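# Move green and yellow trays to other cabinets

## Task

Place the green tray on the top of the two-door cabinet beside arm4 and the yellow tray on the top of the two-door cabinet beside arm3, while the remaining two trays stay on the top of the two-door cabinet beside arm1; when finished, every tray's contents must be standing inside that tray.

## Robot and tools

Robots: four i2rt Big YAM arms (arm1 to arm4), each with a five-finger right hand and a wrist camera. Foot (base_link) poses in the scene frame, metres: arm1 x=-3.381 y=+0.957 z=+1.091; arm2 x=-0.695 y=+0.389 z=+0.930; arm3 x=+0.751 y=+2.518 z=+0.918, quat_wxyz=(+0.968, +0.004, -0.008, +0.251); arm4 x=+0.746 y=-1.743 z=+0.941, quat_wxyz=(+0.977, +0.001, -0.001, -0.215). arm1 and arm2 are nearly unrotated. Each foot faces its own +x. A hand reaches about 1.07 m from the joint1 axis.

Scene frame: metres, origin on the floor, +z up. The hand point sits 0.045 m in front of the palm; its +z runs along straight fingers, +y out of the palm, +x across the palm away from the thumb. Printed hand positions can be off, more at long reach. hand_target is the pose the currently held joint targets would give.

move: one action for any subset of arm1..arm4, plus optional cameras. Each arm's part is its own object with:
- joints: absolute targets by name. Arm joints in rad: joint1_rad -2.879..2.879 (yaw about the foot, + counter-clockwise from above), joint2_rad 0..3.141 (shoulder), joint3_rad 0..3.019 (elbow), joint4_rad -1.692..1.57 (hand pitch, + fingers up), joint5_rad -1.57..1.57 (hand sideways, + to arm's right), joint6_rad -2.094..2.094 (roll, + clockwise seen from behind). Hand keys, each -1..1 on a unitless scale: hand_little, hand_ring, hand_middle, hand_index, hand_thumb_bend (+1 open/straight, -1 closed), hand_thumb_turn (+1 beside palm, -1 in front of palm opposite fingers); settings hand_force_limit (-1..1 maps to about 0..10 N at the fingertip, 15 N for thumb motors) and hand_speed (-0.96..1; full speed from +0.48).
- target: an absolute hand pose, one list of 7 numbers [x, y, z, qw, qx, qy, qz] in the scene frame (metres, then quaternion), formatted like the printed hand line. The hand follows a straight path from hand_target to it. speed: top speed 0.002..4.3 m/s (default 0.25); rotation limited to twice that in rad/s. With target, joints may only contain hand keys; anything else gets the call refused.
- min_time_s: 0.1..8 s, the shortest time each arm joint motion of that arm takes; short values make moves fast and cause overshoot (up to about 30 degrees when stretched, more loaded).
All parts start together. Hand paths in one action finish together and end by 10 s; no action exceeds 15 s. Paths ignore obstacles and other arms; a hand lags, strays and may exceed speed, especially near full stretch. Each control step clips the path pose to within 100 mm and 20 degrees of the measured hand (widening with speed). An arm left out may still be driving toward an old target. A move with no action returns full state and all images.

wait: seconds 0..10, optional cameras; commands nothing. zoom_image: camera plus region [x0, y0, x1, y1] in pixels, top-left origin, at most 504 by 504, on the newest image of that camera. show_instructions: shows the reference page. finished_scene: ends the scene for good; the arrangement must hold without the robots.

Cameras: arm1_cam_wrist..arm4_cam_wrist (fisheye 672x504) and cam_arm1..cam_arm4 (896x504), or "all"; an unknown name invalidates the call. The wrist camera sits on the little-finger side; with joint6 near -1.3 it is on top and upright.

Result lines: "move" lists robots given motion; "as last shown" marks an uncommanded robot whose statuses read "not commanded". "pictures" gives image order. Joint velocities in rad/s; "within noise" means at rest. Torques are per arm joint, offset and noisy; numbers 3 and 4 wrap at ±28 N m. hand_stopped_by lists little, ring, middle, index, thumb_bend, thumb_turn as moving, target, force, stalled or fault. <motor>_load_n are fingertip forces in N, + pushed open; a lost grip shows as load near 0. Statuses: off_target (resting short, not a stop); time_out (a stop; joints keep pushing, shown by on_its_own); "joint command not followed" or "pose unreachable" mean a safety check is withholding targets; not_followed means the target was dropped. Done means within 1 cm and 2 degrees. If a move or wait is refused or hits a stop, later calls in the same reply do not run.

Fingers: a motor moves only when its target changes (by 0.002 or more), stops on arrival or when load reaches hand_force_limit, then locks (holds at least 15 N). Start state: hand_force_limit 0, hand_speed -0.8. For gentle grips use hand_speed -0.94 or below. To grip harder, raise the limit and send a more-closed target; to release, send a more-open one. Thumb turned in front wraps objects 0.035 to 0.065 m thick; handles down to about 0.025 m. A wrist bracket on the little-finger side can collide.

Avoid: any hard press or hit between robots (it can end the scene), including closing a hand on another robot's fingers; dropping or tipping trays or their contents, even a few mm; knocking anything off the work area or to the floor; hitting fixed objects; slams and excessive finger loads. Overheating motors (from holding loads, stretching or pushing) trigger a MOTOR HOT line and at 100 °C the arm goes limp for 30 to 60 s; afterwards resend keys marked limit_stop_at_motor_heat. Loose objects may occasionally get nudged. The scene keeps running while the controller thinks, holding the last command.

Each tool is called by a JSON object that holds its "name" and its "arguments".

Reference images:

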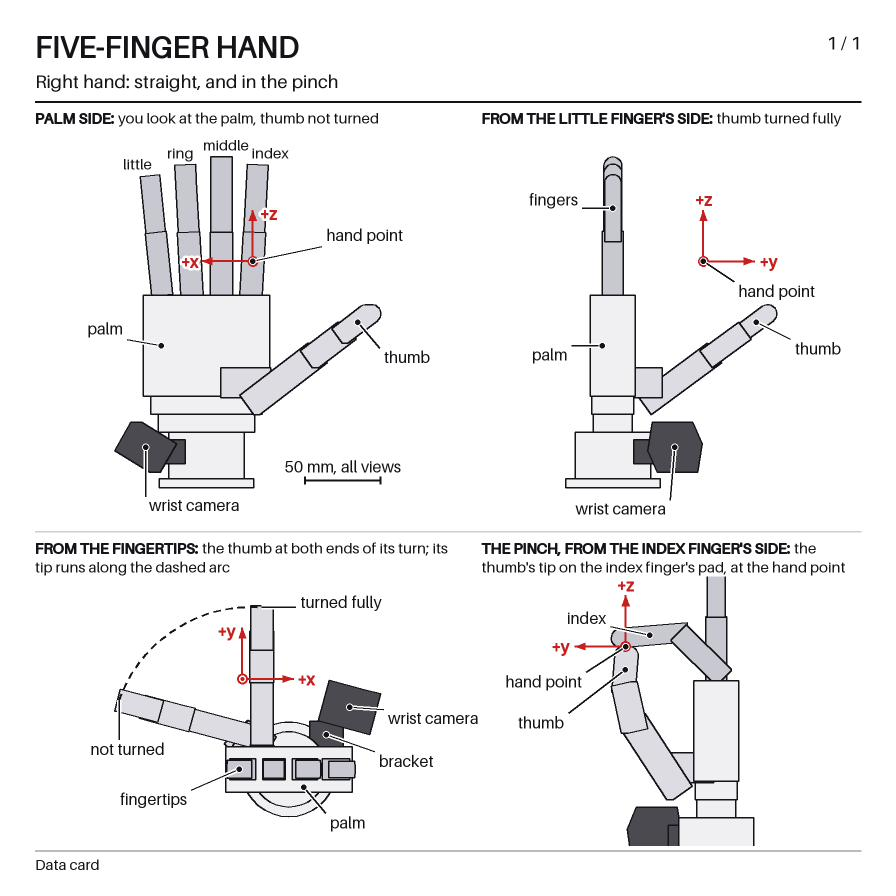

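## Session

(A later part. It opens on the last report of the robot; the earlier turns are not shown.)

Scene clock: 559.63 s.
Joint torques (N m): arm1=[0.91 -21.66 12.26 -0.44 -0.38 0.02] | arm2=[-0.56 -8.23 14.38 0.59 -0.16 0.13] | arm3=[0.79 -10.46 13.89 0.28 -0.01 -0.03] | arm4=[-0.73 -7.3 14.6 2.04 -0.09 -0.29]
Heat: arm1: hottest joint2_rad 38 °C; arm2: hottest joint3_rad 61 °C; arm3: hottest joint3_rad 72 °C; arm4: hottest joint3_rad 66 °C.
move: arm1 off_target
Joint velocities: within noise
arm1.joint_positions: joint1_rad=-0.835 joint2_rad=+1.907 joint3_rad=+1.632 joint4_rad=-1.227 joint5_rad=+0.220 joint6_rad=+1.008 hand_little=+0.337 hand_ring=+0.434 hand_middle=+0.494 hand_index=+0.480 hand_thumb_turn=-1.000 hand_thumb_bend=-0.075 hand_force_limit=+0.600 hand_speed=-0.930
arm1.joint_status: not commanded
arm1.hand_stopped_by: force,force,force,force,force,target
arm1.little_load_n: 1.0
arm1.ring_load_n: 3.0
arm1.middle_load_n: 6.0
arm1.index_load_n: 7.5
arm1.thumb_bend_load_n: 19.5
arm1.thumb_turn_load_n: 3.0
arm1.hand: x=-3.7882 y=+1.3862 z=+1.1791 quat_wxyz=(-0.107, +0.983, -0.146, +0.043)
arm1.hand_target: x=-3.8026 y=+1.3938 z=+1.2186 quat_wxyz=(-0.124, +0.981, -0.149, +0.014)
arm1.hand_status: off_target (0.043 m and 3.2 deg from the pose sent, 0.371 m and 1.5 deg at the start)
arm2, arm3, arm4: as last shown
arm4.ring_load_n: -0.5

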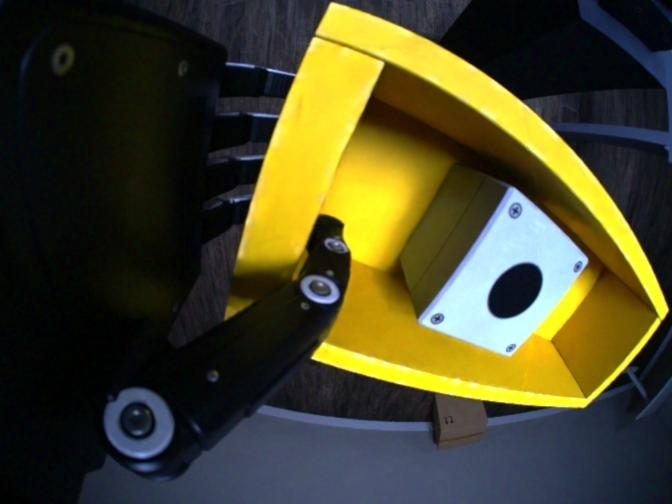

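{"name": "move", "arguments": {"arm1": {"joints": {"joint1_rad": 1.42}, "min_time_s": 7}, "cameras": ["arm1_cam_wrist", "cam_arm1"]}}

Scene clock: 569.27 s.
Joint torques (N m): arm1=[-0.5 -21.71 12.25 -0.49 -0.44 0.01] | arm2=[-0.38 -8.82 14.27 0.55 -0.16 0.08] | arm3=[0.85 -10.58 13.89 0.27 -0.02 -0.03] | arm4=[-0.5 -6.48 14.57 2.09 -0.12 -0.26]
Heat: arm1: hottest joint2_rad 38 °C; arm2: hottest joint3_rad 61 °C; arm3: hottest joint3_rad 72 °C; arm4: hottest joint3_rad 66 °C.
move: arm1 done
Joint velocities: within noise
arm1.joint_positions: joint1_rad=+1.432 joint2_rad=+1.907 joint3_rad=+1.632 joint4_rad=-1.227 joint5_rad=+0.224 joint6_rad=+1.008 hand_little=+0.337 hand_ring=+0.434 hand_middle=+0.494 hand_index=+0.480 hand_thumb_turn=-1.000 hand_thumb_bend=-0.075 hand_force_limit=+0.600 hand_speed=-0.930
arm1.joint_status: all done
arm1.hand_stopped_by: force,force,force,force,force,target
arm1.little_load_n: 1.0
arm1.ring_load_n: 3.0
arm1.middle_load_n: 6.0
arm1.index_load_n: 7.5
arm1.thumb_bend_load_n: 19.5
arm1.thumb_turn_load_n: 3.5
arm1.hand: x=-3.4485 y=+0.3690 z=+1.1731 quat_wxyz=(-0.091, +0.548, +0.828, -0.077)
arm1.hand_target: x=-3.4530 y=+0.3535 z=+1.2124 quat_wxyz=(-0.072, +0.555, +0.822, -0.103)
arm1.hand_status: not commanded
arm2, arm3, arm4: as last shown
arm4.ring_load_n: 0.0

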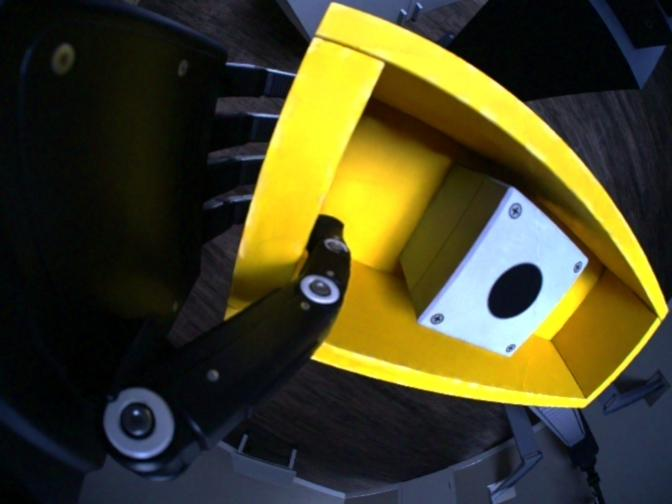

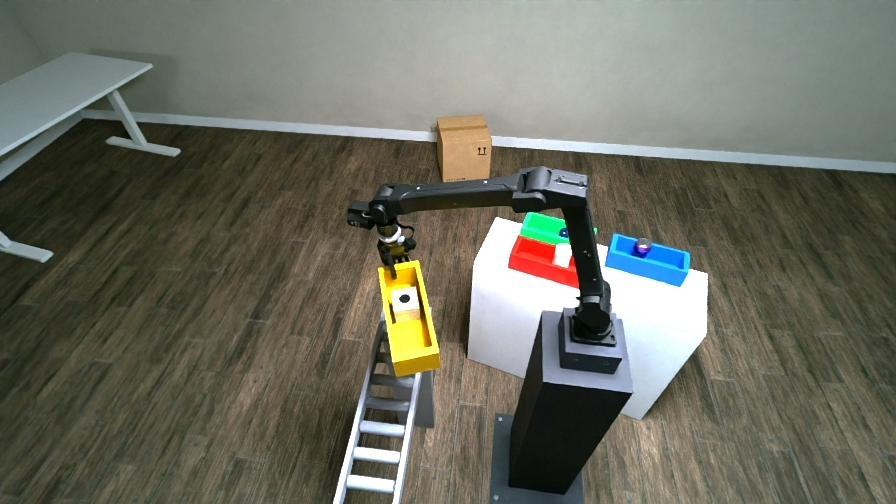

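{"name": "move", "arguments": {"arm1": {"target": [-3.52, 0.33, 1.05, -0.0862, 0.7018, 0.7018, -0.0862], "speed": 0.12}, "cameras": ["arm1_cam_wrist", "cam_arm1"]}}

{"name": "zoom_image", "arguments": {"camera": "cam_arm1", "region": [320, 180, 520, 430]}}

Scene clock: 573.03 s.
Joint torques (N m): arm1=[-0.91 -22.36 7.94 0.66 -0.36 0.11] | arm2=[-0.79 -8.82 14.41 0.69 -0.2 0.14] | arm3=[0.91 -10.52 13.89 0.25 -0.02 -0.03] | arm4=[-0.73 -6.83 14.56 2.11 -0.11 -0.29]
Heat: arm1: hottest joint2_rad 38 °C; arm2: hottest joint3_rad 61 °C; arm3: hottest joint3_rad 72 °C; arm4: hottest joint3_rad 66 °C.
move: arm1 off_target
Joint velocities: within noise
arm1.joint_positions: joint1_rad=+1.348 joint2_rad=+2.121 joint3_rad=+1.594 joint4_rad=-1.017 joint5_rad=+0.240 joint6_rad=+1.301 hand_little=+0.337 hand_ring=+0.434 hand_middle=+0.494 hand_index=+0.480 hand_thumb_turn=-1.000 hand_thumb_bend=-0.075 hand_force_limit=+0.600 hand_speed=-0.930
arm1.joint_status: not commanded
arm1.hand_stopped_by: force,force,force,force,force,target
arm1.little_load_n: 0.5
arm1.ring_load_n: 3.5
arm1.middle_load_n: 5.5
arm1.index_load_n: 7.5
arm1.thumb_bend_load_n: 20.5
arm1.thumb_turn_load_n: 3.5
arm1.hand: x=-3.5117 y=+0.3421 z=+1.0376 quat_wxyz=(-0.100, +0.691, +0.712, -0.073)
arm1.hand_target: x=-3.5168 y=+0.3331 z=+1.0498 quat_wxyz=(-0.087, +0.700, +0.704, -0.083)
arm1.hand_status: off_target (0.019 m and 2.8 deg from the pose sent, 0.148 m and 22.9 deg at the start)
arm2, arm3, arm4: as last shown

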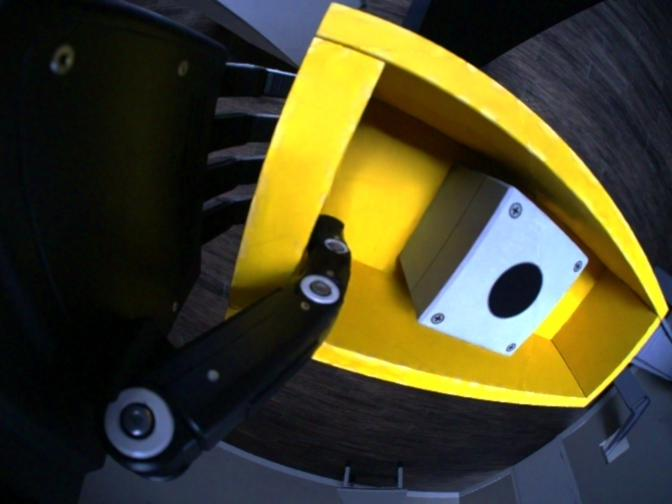

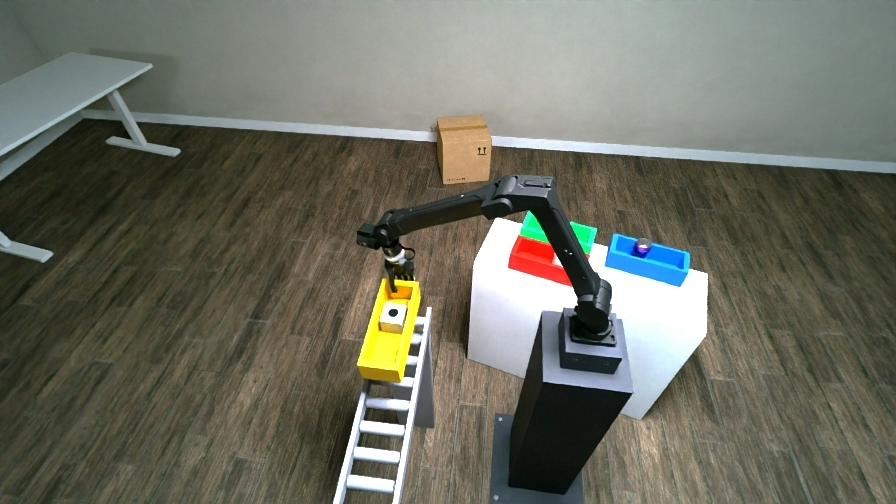

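Scaled by 2.016 from the camera's image (finer frame: 1280x720).

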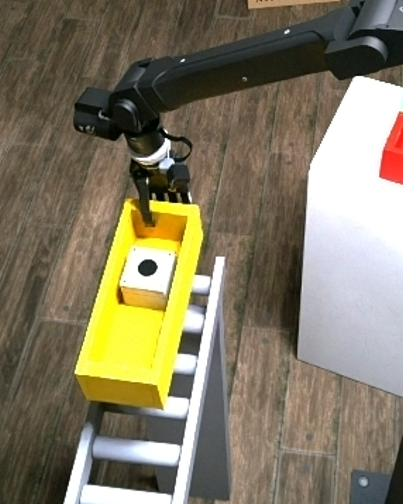

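{"name": "move", "arguments": {"arm1": {"target": [-3.52, 0.327, 0.94, -0.0862, 0.7018, 0.7018, -0.0862], "speed": 0.08}, "cameras": ["arm1_cam_wrist", "cam_arm1"]}}

{"name": "zoom_image", "arguments": {"camera": "cam_arm1", "region": [320, 230, 480, 430]}}

Scene clock: 582.40 s.
Joint torques (N m): arm1=[-0.56 -22.01 6.95 0.69 -0.42 0.13] | arm2=[-0.91 -9.11 14.35 0.65 -0.18 0.09] | arm3=[0.85 -10.52 13.87 0.27 -0.01 -0.03] | arm4=[-0.38 -6.95 14.54 2.03 -0.15 -0.29]
Heat: arm1: hottest joint2_rad 39 °C; arm2: hottest joint3_rad 61 °C; arm3: hottest joint3_rad 72 °C; arm4: hottest joint3_rad 66 °C.
move: arm1 off_target
Joint velocities: within noise
arm1.joint_positions: joint1_rad=+1.348 joint2_rad=+2.285 joint3_rad=+1.571 joint4_rad=-0.821 joint5_rad=+0.242 joint6_rad=+1.304 hand_little=+0.337 hand_ring=+0.434 hand_middle=+0.494 hand_index=+0.480 hand_thumb_turn=-1.000 hand_thumb_bend=-0.075 hand_force_limit=+0.600 hand_speed=-0.930
arm1.joint_status: not commanded
arm1.hand_stopped_by: force,force,force,force,force,target
arm1.little_load_n: 1.5
arm1.ring_load_n: 4.0
arm1.middle_load_n: 6.5
arm1.index_load_n: 8.0
arm1.thumb_bend_load_n: 20.5
arm1.thumb_turn_load_n: 3.0
arm1.hand: x=-3.5137 y=+0.3380 z=+0.9340 quat_wxyz=(-0.098, +0.693, +0.710, -0.077)
arm1.hand_target: x=-3.5190 y=+0.3293 z=+0.9403 quat_wxyz=(-0.087, +0.702, +0.702, -0.084)
arm1.hand_status: off_target (0.014 m and 2.2 deg from the pose sent, 0.099 m and 2.8 deg at the start)
arm2, arm3, arm4: as last shown

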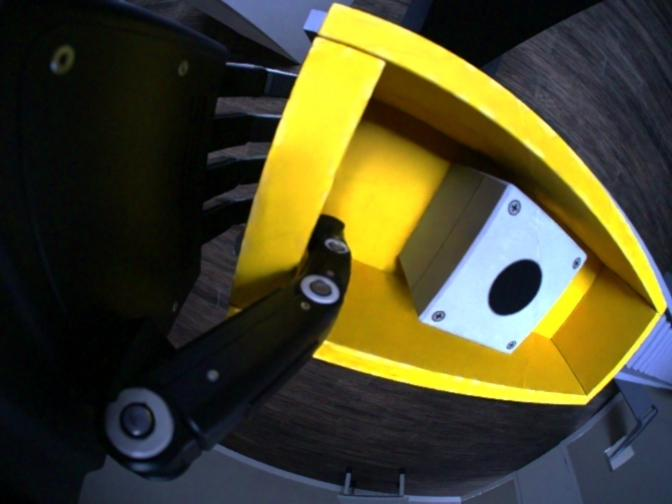

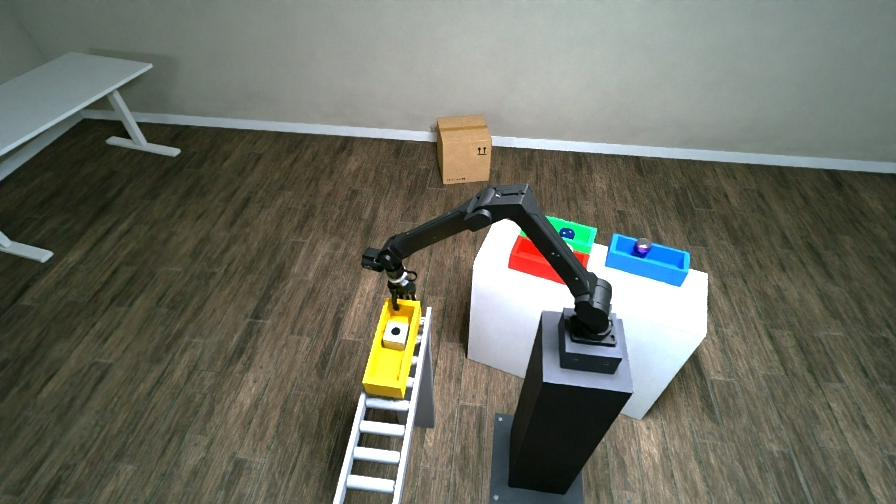

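Scaled by 2.520 from the camera's image (finer frame: 1280x720).

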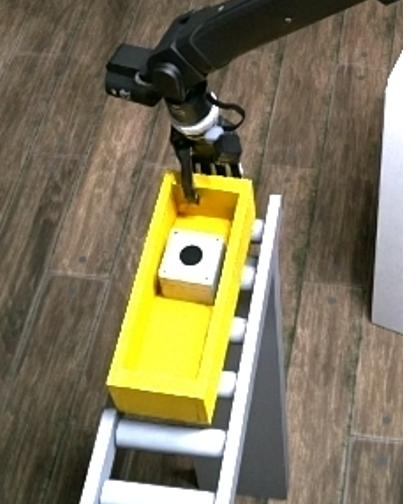

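{"name": "move", "arguments": {"arm1": {"target": [-3.52, 0.327, 0.885, -0.0862, 0.7018, 0.7018, -0.0862], "speed": 0.06}, "cameras": ["arm1_cam_wrist", "cam_arm1"]}}

{"name": "zoom_image", "arguments": {"camera": "cam_arm1", "region": [320, 270, 480, 470]}}

Scene clock: 591.97 s.
Joint torques (N m): arm1=[-0.44 -16.5 7.25 2.63 -0.37 0.12] | arm2=[-0.91 -9.11 14.24 0.61 -0.15 0.11] | arm3=[0.91 -10.58 13.9 0.27 -0.01 -0.03] | arm4=[0.09 -6.89 14.57 2.04 -0.13 -0.29]
Heat: arm1: hottest joint2_rad 40 °C; arm2: hottest joint3_rad 61 °C; arm3: hottest joint3_rad 72 °C; arm4: hottest joint3_rad 67 °C.
move: arm1 off_target
Joint velocities: within noise
arm1.joint_positions: joint1_rad=+1.348 joint2_rad=+2.312 joint3_rad=+1.571 joint4_rad=-0.770 joint5_rad=+0.242 joint6_rad=+1.292 hand_little=+0.337 hand_ring=+0.434 hand_middle=+0.494 hand_index=+0.480 hand_thumb_turn=-1.000 hand_thumb_bend=-0.075 hand_force_limit=+0.600 hand_speed=-0.930
arm1.joint_status: not commanded
arm1.hand_stopped_by: force,force,force,force,force,target
arm1.little_load_n: 1.5
arm1.ring_load_n: 2.5
arm1.middle_load_n: 4.0
arm1.index_load_n: 5.0
arm1.thumb_bend_load_n: 18.0
arm1.thumb_turn_load_n: 3.5
arm1.hand: x=-3.5149 y=+0.3330 z=+0.9183 quat_wxyz=(-0.093, +0.689, +0.713, -0.086)
arm1.hand_target: x=-3.5187 y=+0.3305 z=+0.8865 quat_wxyz=(-0.087, +0.697, +0.706, -0.085)
arm1.hand_status: off_target (0.034 m and 2.1 deg from the pose sent, 0.051 m and 2.2 deg at the start)
arm2.joint_positions: joint1_rad=+0.124 joint2_rad=+1.216 joint3_rad=+1.412 joint4_rad=-1.283 joint5_rad=+0.007 joint6_rad=-1.281 hand_little=+1.000 hand_ring=+1.000 hand_middle=+1.000 hand_index=+1.000 hand_thumb_turn=+1.000 hand_thumb_bend=+1.000 hand_force_limit=+0.000 hand_speed=-0.800
arm2.joint_status: not commanded
arm2.hand_stopped_by: target,target,target,target,target,target
arm2.little_load_n: 0.0
arm2.ring_load_n: 0.0
arm2.middle_load_n: 0.0
arm2.index_load_n: 0.0
arm2.thumb_bend_load_n: 0.0
arm2.thumb_turn_load_n: 0.0
arm2.hand: x=-1.1092 y=+0.4199 z=+1.2534 quat_wxyz=(-0.236, +0.122, +0.964, -0.029)
arm2.hand_target: x=-1.1116 y=+0.4143 z=+1.2764 quat_wxyz=(-0.254, +0.120, +0.959, -0.037)
arm2.hand_status: not commanded
arm3.joint_positions: joint1_rad=+0.139 joint2_rad=+1.261 joint3_rad=+1.467 joint4_rad=-1.314 joint5_rad=+0.077 joint6_rad=-1.169 hand_little=+1.000 hand_ring=+1.000 hand_middle=+1.000 hand_index=+1.000 hand_thumb_turn=+1.000 hand_thumb_bend=+1.000 hand_force_limit=+0.000 hand_speed=-0.800
arm3.joint_status: not commanded
arm3.hand_stopped_by: target,target,target,target,target,target
arm3.little_load_n: 0.0
arm3.ring_load_n: 0.0
arm3.middle_load_n: 0.0
arm3.index_load_n: 0.0
arm3.thumb_bend_load_n: -0.5
arm3.thumb_turn_load_n: 0.0
arm3.hand: x=+1.1144 y=+2.7189 z=+1.2551 quat_wxyz=(-0.087, +0.964, +0.109, +0.224)
arm3.hand_target: x=+1.1164 y=+2.7236 z=+1.2766 quat_wxyz=(-0.096, +0.959, +0.117, +0.238)
arm3.hand_status: not commanded
arm4.joint_positions: joint1_rad=+0.131 joint2_rad=+1.219 joint3_rad=+1.380 joint4_rad=-1.289 joint5_rad=+0.090 joint6_rad=-1.154 hand_little=+1.000 hand_ring=+1.000 hand_middle=+1.000 hand_index=+1.000 hand_thumb_turn=+1.000 hand_thumb_bend=+1.000 hand_force_limit=+0.000 hand_speed=-0.800
arm4.joint_status: not commanded
arm4.hand_stopped_by: target,target,target,target,target,target
arm4.little_load_n: 0.0
arm4.ring_load_n: 0.0
arm4.middle_load_n: 0.0
arm4.index_load_n: 0.0
arm4.thumb_bend_load_n: 0.0
arm4.thumb_turn_load_n: 0.5
arm4.hand: x=+1.1064 y=-1.9200 z=+1.2512 quat_wxyz=(+0.030, +0.908, -0.353, +0.222)
arm4.hand_target: x=+1.1246 y=-1.9205 z=+1.2760 quat_wxyz=(+0.026, +0.906, -0.337, +0.254)
arm4.hand_status: not commanded

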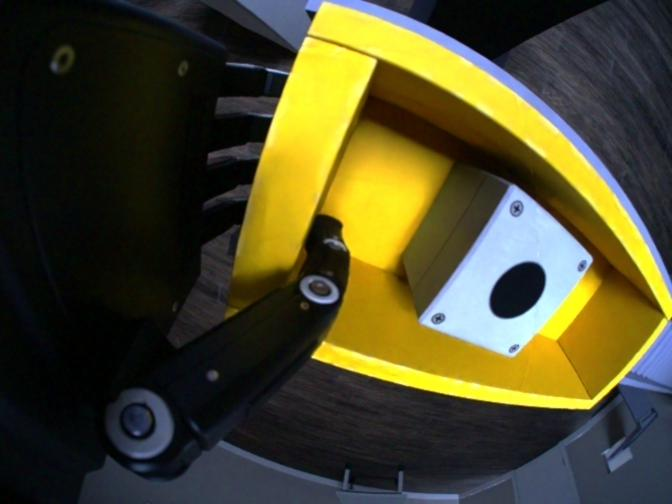

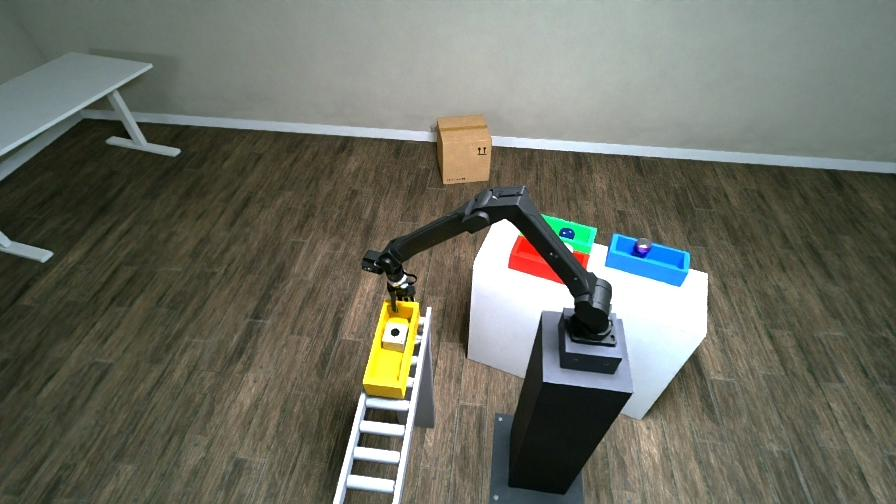

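Scaled by 2.520 from the camera's image (finer frame: 1280x720).

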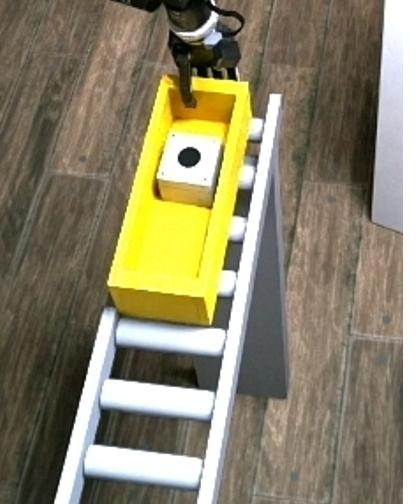

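{"name": "move", "arguments": {"arm1": {"target": [-3.52, 0.327, 0.945, -0.0862, 0.7018, 0.7018, -0.0862], "speed": 0.06}}}

{"name": "move", "arguments": {"arm1": {"target": [-3.52, 0.350, 0.935, -0.0862, 0.7018, 0.7018, -0.0862], "speed": 0.06}, "cameras": ["arm1_cam_wrist", "cam_arm1"]}}

{"name": "zoom_image", "arguments": {"camera": "cam_arm1", "region": [320, 270, 480, 470]}}

Scene clock: 597.10 s.
Joint torques (N m): arm1=[-0.67 -24.59 7.16 -0.42 -0.39 0.17] | arm2=[-0.62 -8.82 14.43 0.64 -0.14 0.09] | arm3=[0.85 -10.52 13.89 0.28 -0.01 -0.03] | arm4=[-0.5 -6.71 14.49 2.15 -0.13 -0.3]
Heat: arm1: hottest joint2_rad 40 °C; arm2: hottest joint3_rad 61 °C; arm3: hottest joint3_rad 73 °C; arm4: hottest joint3_rad 67 °C.
move: arm1 off_target
Joint velocities: within noise
arm1.joint_positions: joint1_rad=+1.348 joint2_rad=+2.309 joint3_rad=+1.571 joint4_rad=-0.784 joint5_rad=+0.242 joint6_rad=+1.304 hand_little=+0.337 hand_ring=+0.434 hand_middle=+0.494 hand_index=+0.480 hand_thumb_turn=-1.000 hand_thumb_bend=-0.075 hand_force_limit=+0.600 hand_speed=-0.930
arm1.joint_status: not commanded
arm1.hand_stopped_by: force,force,force,force,force,target
arm1.little_load_n: 2.5
arm1.ring_load_n: 3.5
arm1.middle_load_n: 4.5
arm1.index_load_n: 5.5
arm1.thumb_bend_load_n: 18.0
arm1.thumb_turn_load_n: 2.5
arm1.hand: x=-3.5145 y=+0.3351 z=+0.9199 quat_wxyz=(-0.095, +0.693, +0.710, -0.082)
arm1.hand_target: x=-3.5209 y=+0.3234 z=+0.9447 quat_wxyz=(-0.083, +0.704, +0.699, -0.092)
arm1.hand_status: off_target (0.027 m and 1.7 deg from the pose sent, 0.028 m and 2.1 deg at the start)
arm2, arm3, arm4: as last shown
arm3.thumb_bend_load_n: 0.0
arm3.thumb_turn_load_n: 0.5
arm4.thumb_turn_load_n: 0.0
pictures: none

Scene clock: 598.07 s.
Joint torques (N m): arm1=[-0.91 -23.53 5.56 0.51 -0.4 -0.01] | arm2=[-0.32 -8.64 14.3 0.8 -0.16 0.13] | arm3=[0.85 -10.58 13.9 0.27 -0.02 -0.03] | arm4=[-0.03 -7 14.56 2.07 -0.11 -0.26]
Heat: arm1: hottest joint2_rad 40 °C; arm2: hottest joint3_rad 61 °C; arm3: hottest joint3_rad 73 °C; arm4: hottest joint3_rad 67 °C.
move: arm1 off_target
Joint velocities: within noise
arm1.joint_positions: joint1_rad=+1.341 joint2_rad=+2.277 joint3_rad=+1.500 joint4_rad=-0.755 joint5_rad=+0.242 joint6_rad=+1.312 hand_little=+0.337 hand_ring=+0.434 hand_middle=+0.494 hand_index=+0.480 hand_thumb_turn=-1.000 hand_thumb_bend=-0.075 hand_force_limit=+0.600 hand_speed=-0.930
arm1.joint_status: not commanded
arm1.hand_stopped_by: force,force,force,force,force,target
arm1.little_load_n: 1.0
arm1.ring_load_n: 2.5
arm1.middle_load_n: 4.5
arm1.index_load_n: 6.5
arm1.thumb_bend_load_n: 18.0
arm1.thumb_turn_load_n: 3.0
arm1.hand: x=-3.5137 y=+0.3552 z=+0.9188 quat_wxyz=(-0.097, +0.698, +0.705, -0.079)
arm1.hand_target: x=-3.5204 y=+0.3497 z=+0.9349 quat_wxyz=(-0.086, +0.704, +0.699, -0.086)
arm1.hand_status: off_target (0.018 m and 1.7 deg from the pose sent, 0.022 m and 1.7 deg at the start)
arm2, arm3, arm4: as last shown
arm3.thumb_turn_load_n: 0.0

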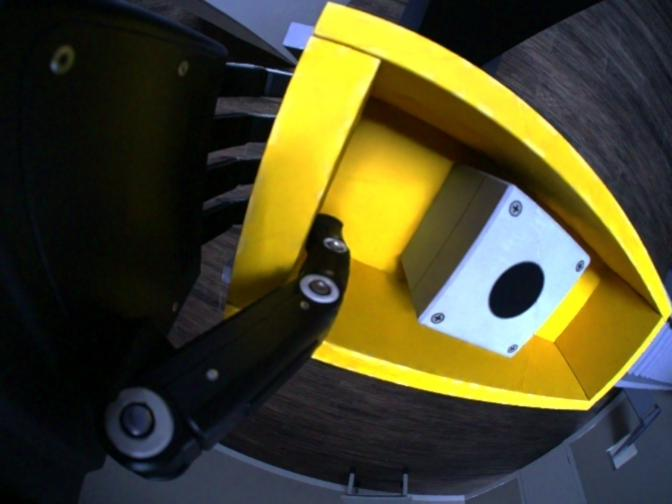

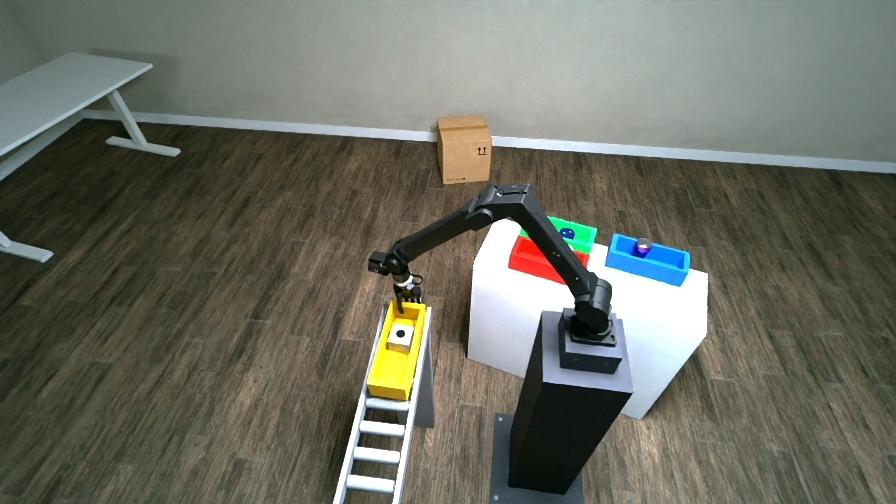

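Scaled by 2.520 from the camera's image (finer frame: 1280x720).

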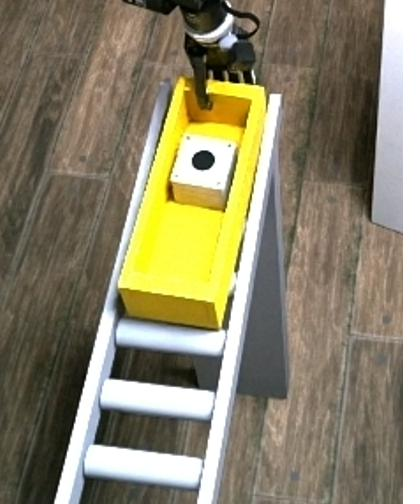

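{"name": "move", "arguments": {"arm1": {"target": [-3.52, 0.347, 0.885, -0.0862, 0.7018, 0.7018, -0.0862], "speed": 0.06}, "cameras": ["arm1_cam_wrist", "cam_arm1"]}}

{"name": "zoom_image", "arguments": {"camera": "cam_arm1", "region": [340, 290, 460, 440]}}

Scene clock: 604.47 s.
Joint torques (N m): arm1=[-0.56 -16.03 6.58 2.56 -0.4 -0.05] | arm2=[-0.67 -9.82 14.24 0.75 -0.19 0.08] | arm3=[0.85 -10.58 13.9 0.28 -0.01 -0.03] | arm4=[-0.32 -6.89 14.56 2.14 -0.1 -0.3]
Heat: arm1: hottest joint2_rad 39 °C; arm2: hottest joint3_rad 61 °C; arm3: hottest joint3_rad 73 °C; arm4: hottest joint3_rad 67 °C.
move: arm1 off_target
Joint velocities: within noise
arm1.joint_positions: joint1_rad=+1.340 joint2_rad=+2.279 joint3_rad=+1.500 joint4_rad=-0.740 joint5_rad=+0.242 joint6_rad=+1.301 hand_little=+0.337 hand_ring=+0.434 hand_middle=+0.494 hand_index=+0.480 hand_thumb_turn=-1.000 hand_thumb_bend=-0.075 hand_force_limit=+0.600 hand_speed=-0.930
arm1.joint_status: not commanded
arm1.hand_stopped_by: force,force,force,force,force,target
arm1.little_load_n: 1.0
arm1.ring_load_n: 2.5
arm1.middle_load_n: 4.0
arm1.index_load_n: 5.0
arm1.thumb_bend_load_n: 18.0
arm1.thumb_turn_load_n: 3.5
arm1.hand: x=-3.5152 y=+0.3523 z=+0.9183 quat_wxyz=(-0.094, +0.695, +0.708, -0.084)
arm1.hand_target: x=-3.5182 y=+0.3533 z=+0.8869 quat_wxyz=(-0.090, +0.698, +0.706, -0.080)
arm1.hand_status: off_target (0.034 m and 1.4 deg from the pose sent, 0.035 m and 1.7 deg at the start)
arm2, arm3, arm4: as last shown
arm2.thumb_bend_load_n: -0.5
arm3.little_load_n: -0.5

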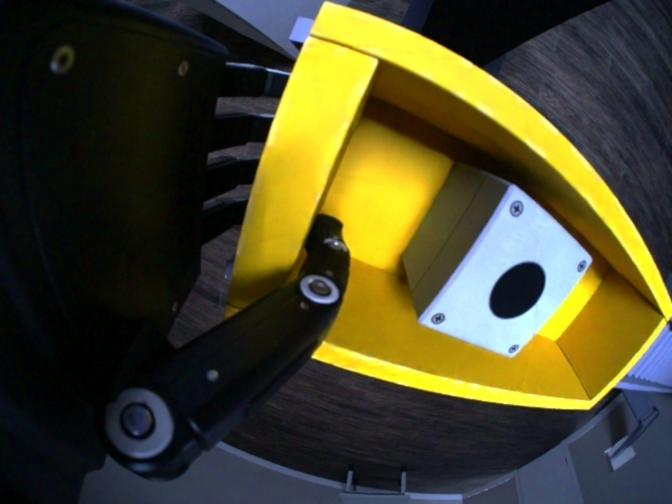

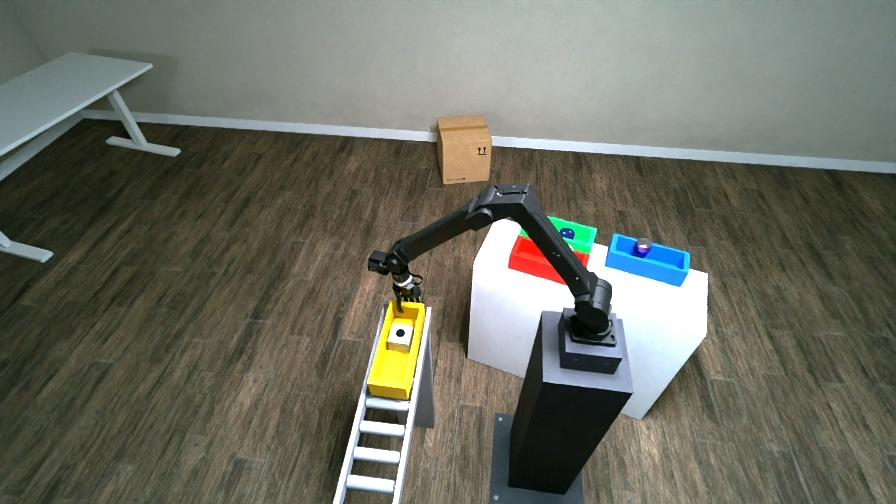

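Scaled by 3.360 from the camera's image (finer frame: 1280x720).

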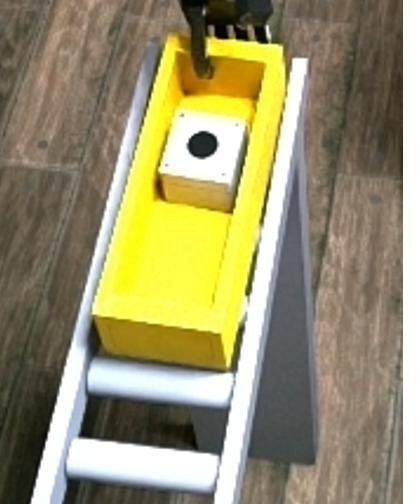

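{"name": "zoom_image", "arguments": {"camera": "cam_arm1", "region": [370, 290, 450, 350]}}

{"name": "zoom_image", "arguments": {"camera": "cam_arm1", "region": [350, 350, 430, 410]}}

Scaled by 6.300 from the camera's image (finer frame: 1280x720).

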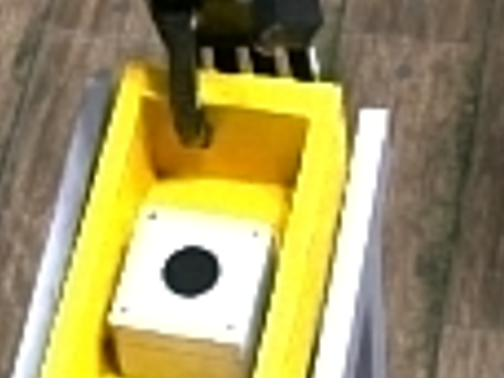

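Scaled by 6.300 from the camera's image (finer frame: 1280x720).

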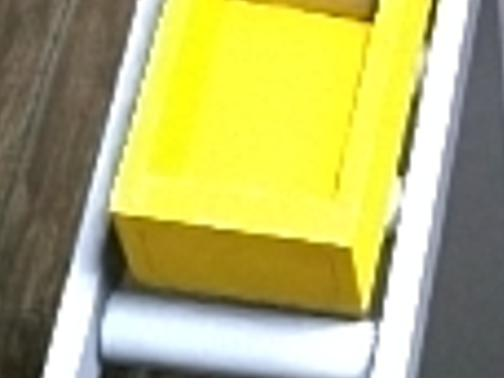

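{"name": "move", "arguments": {"arm1": {"target": [-3.52, 0.348, 0.907, -0.0862, 0.7018, 0.7018, -0.0862], "speed": 0.06}}}

{"name": "move", "arguments": {"arm1": {"joints": {"hand_speed": -0.8, "hand_thumb_bend": 0.3}}, "cameras": ["arm1_cam_wrist", "cam_arm1"]}}

{"name": "zoom_image", "arguments": {"camera": "cam_arm1", "region": [340, 290, 460, 440]}}

Scene clock: 615.70 s.
Joint torques (N m): arm1=[-0.5 -19.19 6.38 1.69 -0.4 0.06] | arm2=[-0.79 -8.94 14.49 0.79 -0.21 0.11] | arm3=[0.85 -10.46 13.9 0.27 -0.01 -0.03] | arm4=[-0.26 -6.71 14.54 2.1 -0.13 -0.32]
Heat: arm1: hottest joint2_rad 39 °C; arm2: hottest joint3_rad 62 °C; arm3: hottest joint3_rad 73 °C; arm4: hottest joint3_rad 67 °C.
move: arm1 off_target
Joint velocities: within noise
arm1.joint_positions: joint1_rad=+1.340 joint2_rad=+2.279 joint3_rad=+1.500 joint4_rad=-0.740 joint5_rad=+0.242 joint6_rad=+1.301 hand_little=+0.337 hand_ring=+0.434 hand_middle=+0.494 hand_index=+0.480 hand_thumb_turn=-1.000 hand_thumb_bend=-0.075 hand_force_limit=+0.600 hand_speed=-0.930
arm1.joint_status: not commanded
arm1.hand_stopped_by: force,force,force,force,force,target
arm1.little_load_n: 1.5
arm1.ring_load_n: 2.0
arm1.middle_load_n: 4.0
arm1.index_load_n: 5.0
arm1.thumb_bend_load_n: 18.0
arm1.thumb_turn_load_n: 3.5
arm1.hand: x=-3.5152 y=+0.3523 z=+0.9183 quat_wxyz=(-0.094, +0.695, +0.708, -0.084)
arm1.hand_target: x=-3.5198 y=+0.3484 z=+0.9072 quat_wxyz=(-0.086, +0.702, +0.702, -0.086)
arm1.hand_status: off_target (0.013 m and 1.4 deg from the pose sent, 0.013 m and 1.4 deg at the start)
arm2, arm3, arm4: as last shown
arm2.thumb_bend_load_n: 0.0
arm3.little_load_n: 0.0
arm3.ring_load_n: -0.5
arm3.thumb_bend_load_n: -0.5
pictures: none

Scene clock: 617.50 s.
Joint torques (N m): arm1=[-0.56 -19.08 6.38 1.11 -0.03 0.06] | arm2=[-0.03 -8.7 14.35 0.83 -0.19 0.07] | arm3=[0.85 -10.52 13.89 0.27 -0.01 -0.03] | arm4=[-0.67 -6.95 14.57 2.03 -0.13 -0.29]
Heat: arm1: hottest joint2_rad 39 °C; arm2: hottest joint3_rad 62 °C; arm3: hottest joint3_rad 73 °C; arm4: hottest joint3_rad 67 °C.
move: arm1 done
Joint velocities: within noise
arm1.joint_positions: joint1_rad=+1.340 joint2_rad=+2.280 joint3_rad=+1.502 joint4_rad=-0.724 joint5_rad=+0.219 joint6_rad=+1.301 hand_little=+0.337 hand_ring=+0.434 hand_middle=+0.494 hand_index=+0.479 hand_thumb_turn=-1.000 hand_thumb_bend=+0.300 hand_force_limit=+0.600 hand_speed=-0.800
arm1.joint_status: all done
arm1.hand_stopped_by: force,force,force,force,target,target
arm1.little_load_n: 0.0
arm1.ring_load_n: 0.0
arm1.middle_load_n: -0.5
arm1.index_load_n: 0.0
arm1.thumb_bend_load_n: 0.5
arm1.thumb_turn_load_n: 0.5
arm1.hand: x=-3.5118 y=+0.3467 z=+0.9187 quat_wxyz=(-0.081, +0.696, +0.708, -0.085)
arm1.hand_target: x=-3.5169 y=+0.3470 z=+0.9071 quat_wxyz=(-0.080, +0.702, +0.703, -0.083)
arm1.hand_status: not commanded
arm2, arm3, arm4: as last shown
arm3.ring_load_n: 0.0
arm3.index_load_n: -0.5

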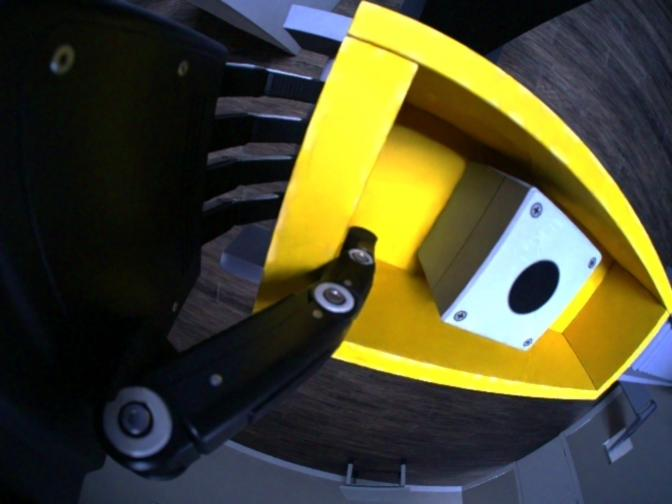

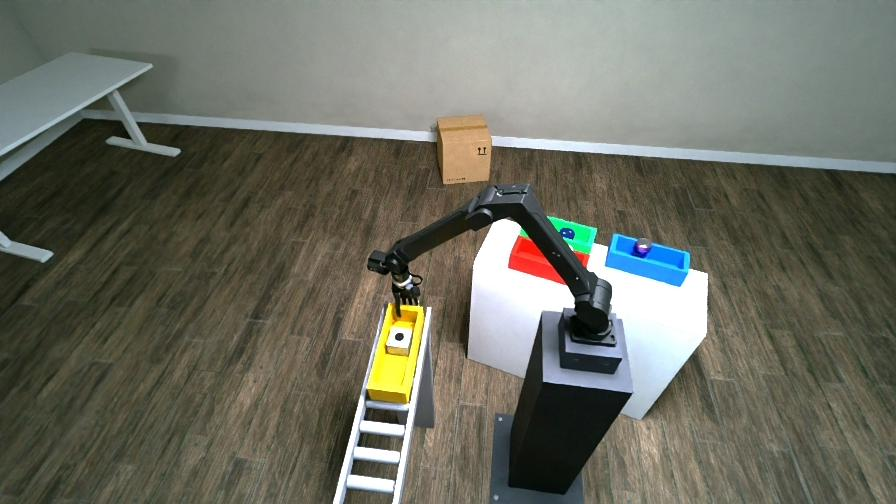

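Scaled by 3.360 from the camera's image (finer frame: 1280x720).

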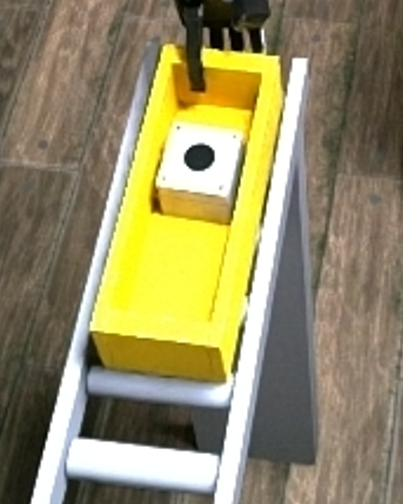

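{"name": "move", "arguments": {"arm1": {"joints": {"hand_thumb_bend": 1.0, "hand_little": 0.8, "hand_ring": 0.8, "hand_middle": 0.8, "hand_index": 0.8}}, "cameras": ["arm1_cam_wrist", "cam_arm1", "cam_arm2"]}}

Scene clock: 622.20 s.
Joint torques (N m): arm1=[-0.5 -19.25 6.39 1.13 0 0.06] | arm2=[-0.56 -9.05 14.49 0.77 -0.14 0.1] | arm3=[0.85 -10.58 13.9 0.27 -0.02 -0.03] | arm4=[-0.21 -7 14.63 2.13 -0.11 -0.28]
Heat: arm1: hottest joint2_rad 40 °C; arm2: hottest joint3_rad 62 °C; arm3: hottest joint3_rad 73 °C; arm4: hottest joint3_rad 67 °C.
move: arm1 done
Joint velocities: within noise
arm1.joint_positions: joint1_rad=+1.340 joint2_rad=+2.280 joint3_rad=+1.502 joint4_rad=-0.724 joint5_rad=+0.219 joint6_rad=+1.301 hand_little=+0.800 hand_ring=+0.800 hand_middle=+0.800 hand_index=+0.800 hand_thumb_turn=-1.000 hand_thumb_bend=+1.000 hand_force_limit=+0.600 hand_speed=-0.800
arm1.joint_status: all done
arm1.hand_stopped_by: target,target,target,target,target,target
arm1.little_load_n: 0.0
arm1.ring_load_n: 0.0
arm1.middle_load_n: 0.0
arm1.index_load_n: 0.0
arm1.thumb_bend_load_n: 0.0
arm1.thumb_turn_load_n: 0.0
arm1.hand: x=-3.5118 y=+0.3467 z=+0.9187 quat_wxyz=(-0.081, +0.696, +0.708, -0.085)
arm1.hand_target: x=-3.5171 y=+0.3470 z=+0.9070 quat_wxyz=(-0.081, +0.702, +0.703, -0.084)
arm1.hand_status: not commanded
arm2, arm3, arm4: as last shown
arm3.index_load_n: 0.0
arm3.thumb_bend_load_n: 0.0

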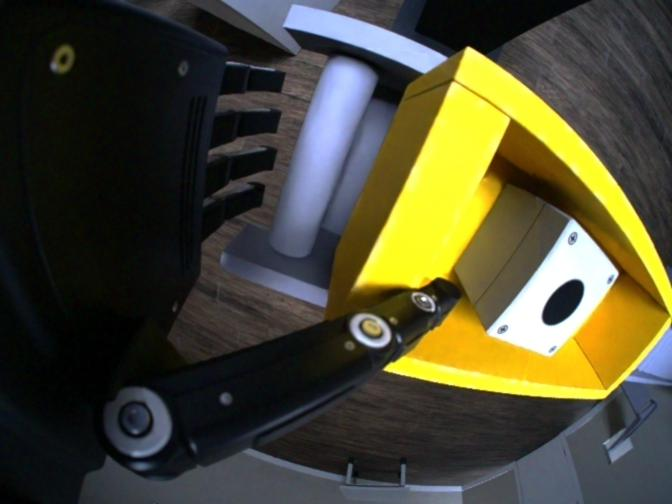

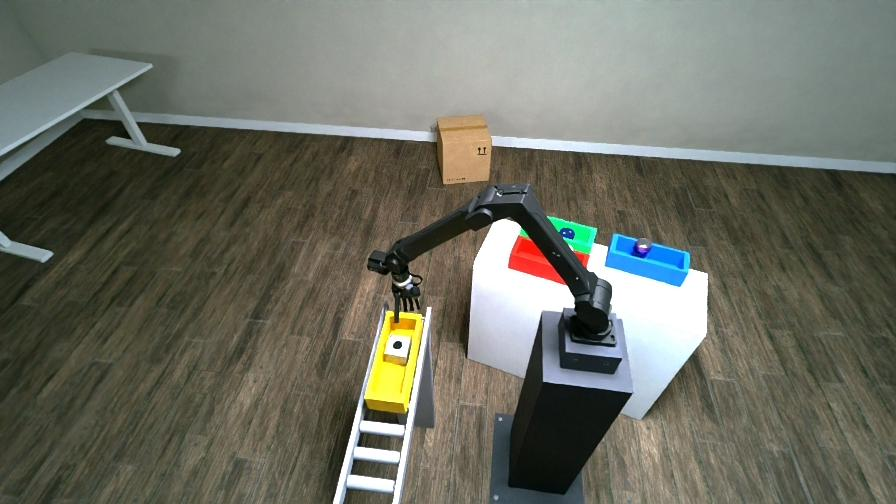

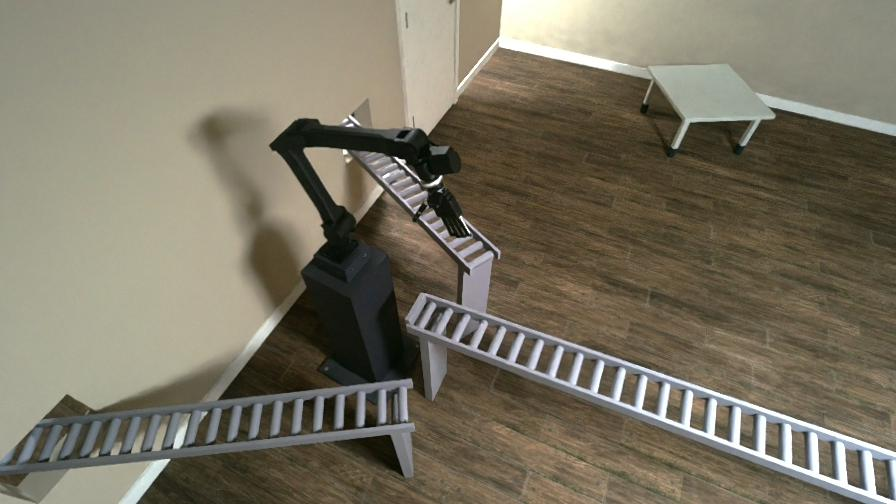

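{"name": "move", "arguments": {"arm1": {"target": [-3.52, 0.348, 1.05, -0.0862, 0.7018, 0.7018, -0.0862], "speed": 0.15}, "cameras": ["arm1_cam_wrist", "cam_arm1"]}}

Scene clock: 625.07 s.
Joint torques (N m): arm1=[-0.62 -20.13 9.2 -0.12 0.18 0.04] | arm2=[-0.62 -8.64 14.39 0.61 -0.17 0.09] | arm3=[0.85 -10.58 13.89 0.25 -0.01 -0.03] | arm4=[-0.03 -7.18 14.49 2.06 -0.13 -0.32]
Heat: arm1: hottest joint2_rad 40 °C; arm2: hottest joint3_rad 62 °C; arm3: hottest joint3_rad 73 °C; arm4: hottest joint3_rad 67 °C.
move: arm1 off_target
Joint velocities: within noise
arm1.joint_positions: joint1_rad=+1.338 joint2_rad=+2.075 joint3_rad=+1.516 joint4_rad=-0.964 joint5_rad=+0.227 joint6_rad=+1.312 hand_little=+0.800 hand_ring=+0.800 hand_middle=+0.800 hand_index=+0.800 hand_thumb_turn=-1.000 hand_thumb_bend=+1.000 hand_force_limit=+0.600 hand_speed=-0.800
arm1.joint_status: not commanded
arm1.hand_stopped_by: target,target,target,target,target,target
arm1.little_load_n: 0.0
arm1.ring_load_n: 0.0
arm1.middle_load_n: 0.0
arm1.index_load_n: 0.0
arm1.thumb_bend_load_n: 0.0
arm1.thumb_turn_load_n: 0.0
arm1.hand: x=-3.5115 y=+0.3555 z=+1.0394 quat_wxyz=(-0.088, +0.700, +0.705, -0.079)
arm1.hand_target: x=-3.5207 y=+0.3466 z=+1.0493 quat_wxyz=(-0.086, +0.706, +0.698, -0.086)
arm1.hand_status: off_target (0.015 m and 1.0 deg from the pose sent, 0.132 m and 1.2 deg at the start)
arm2, arm3, arm4: as last shown
arm3.thumb_bend_load_n: -0.5

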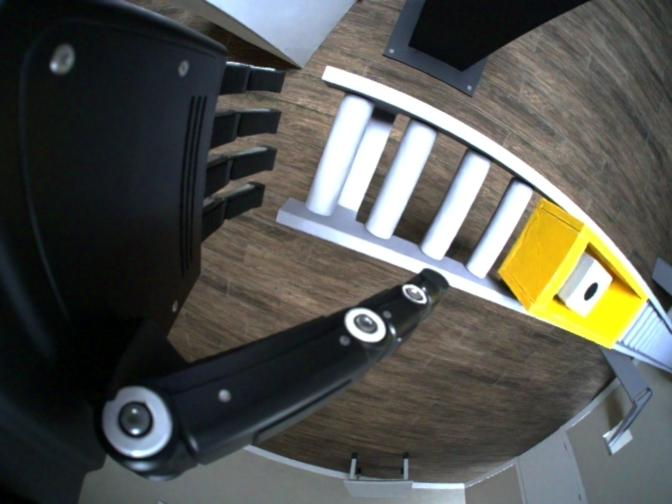

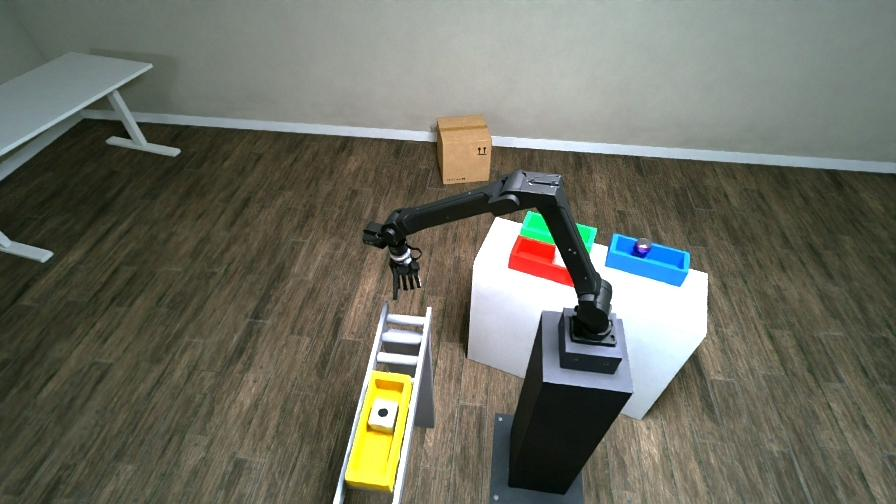

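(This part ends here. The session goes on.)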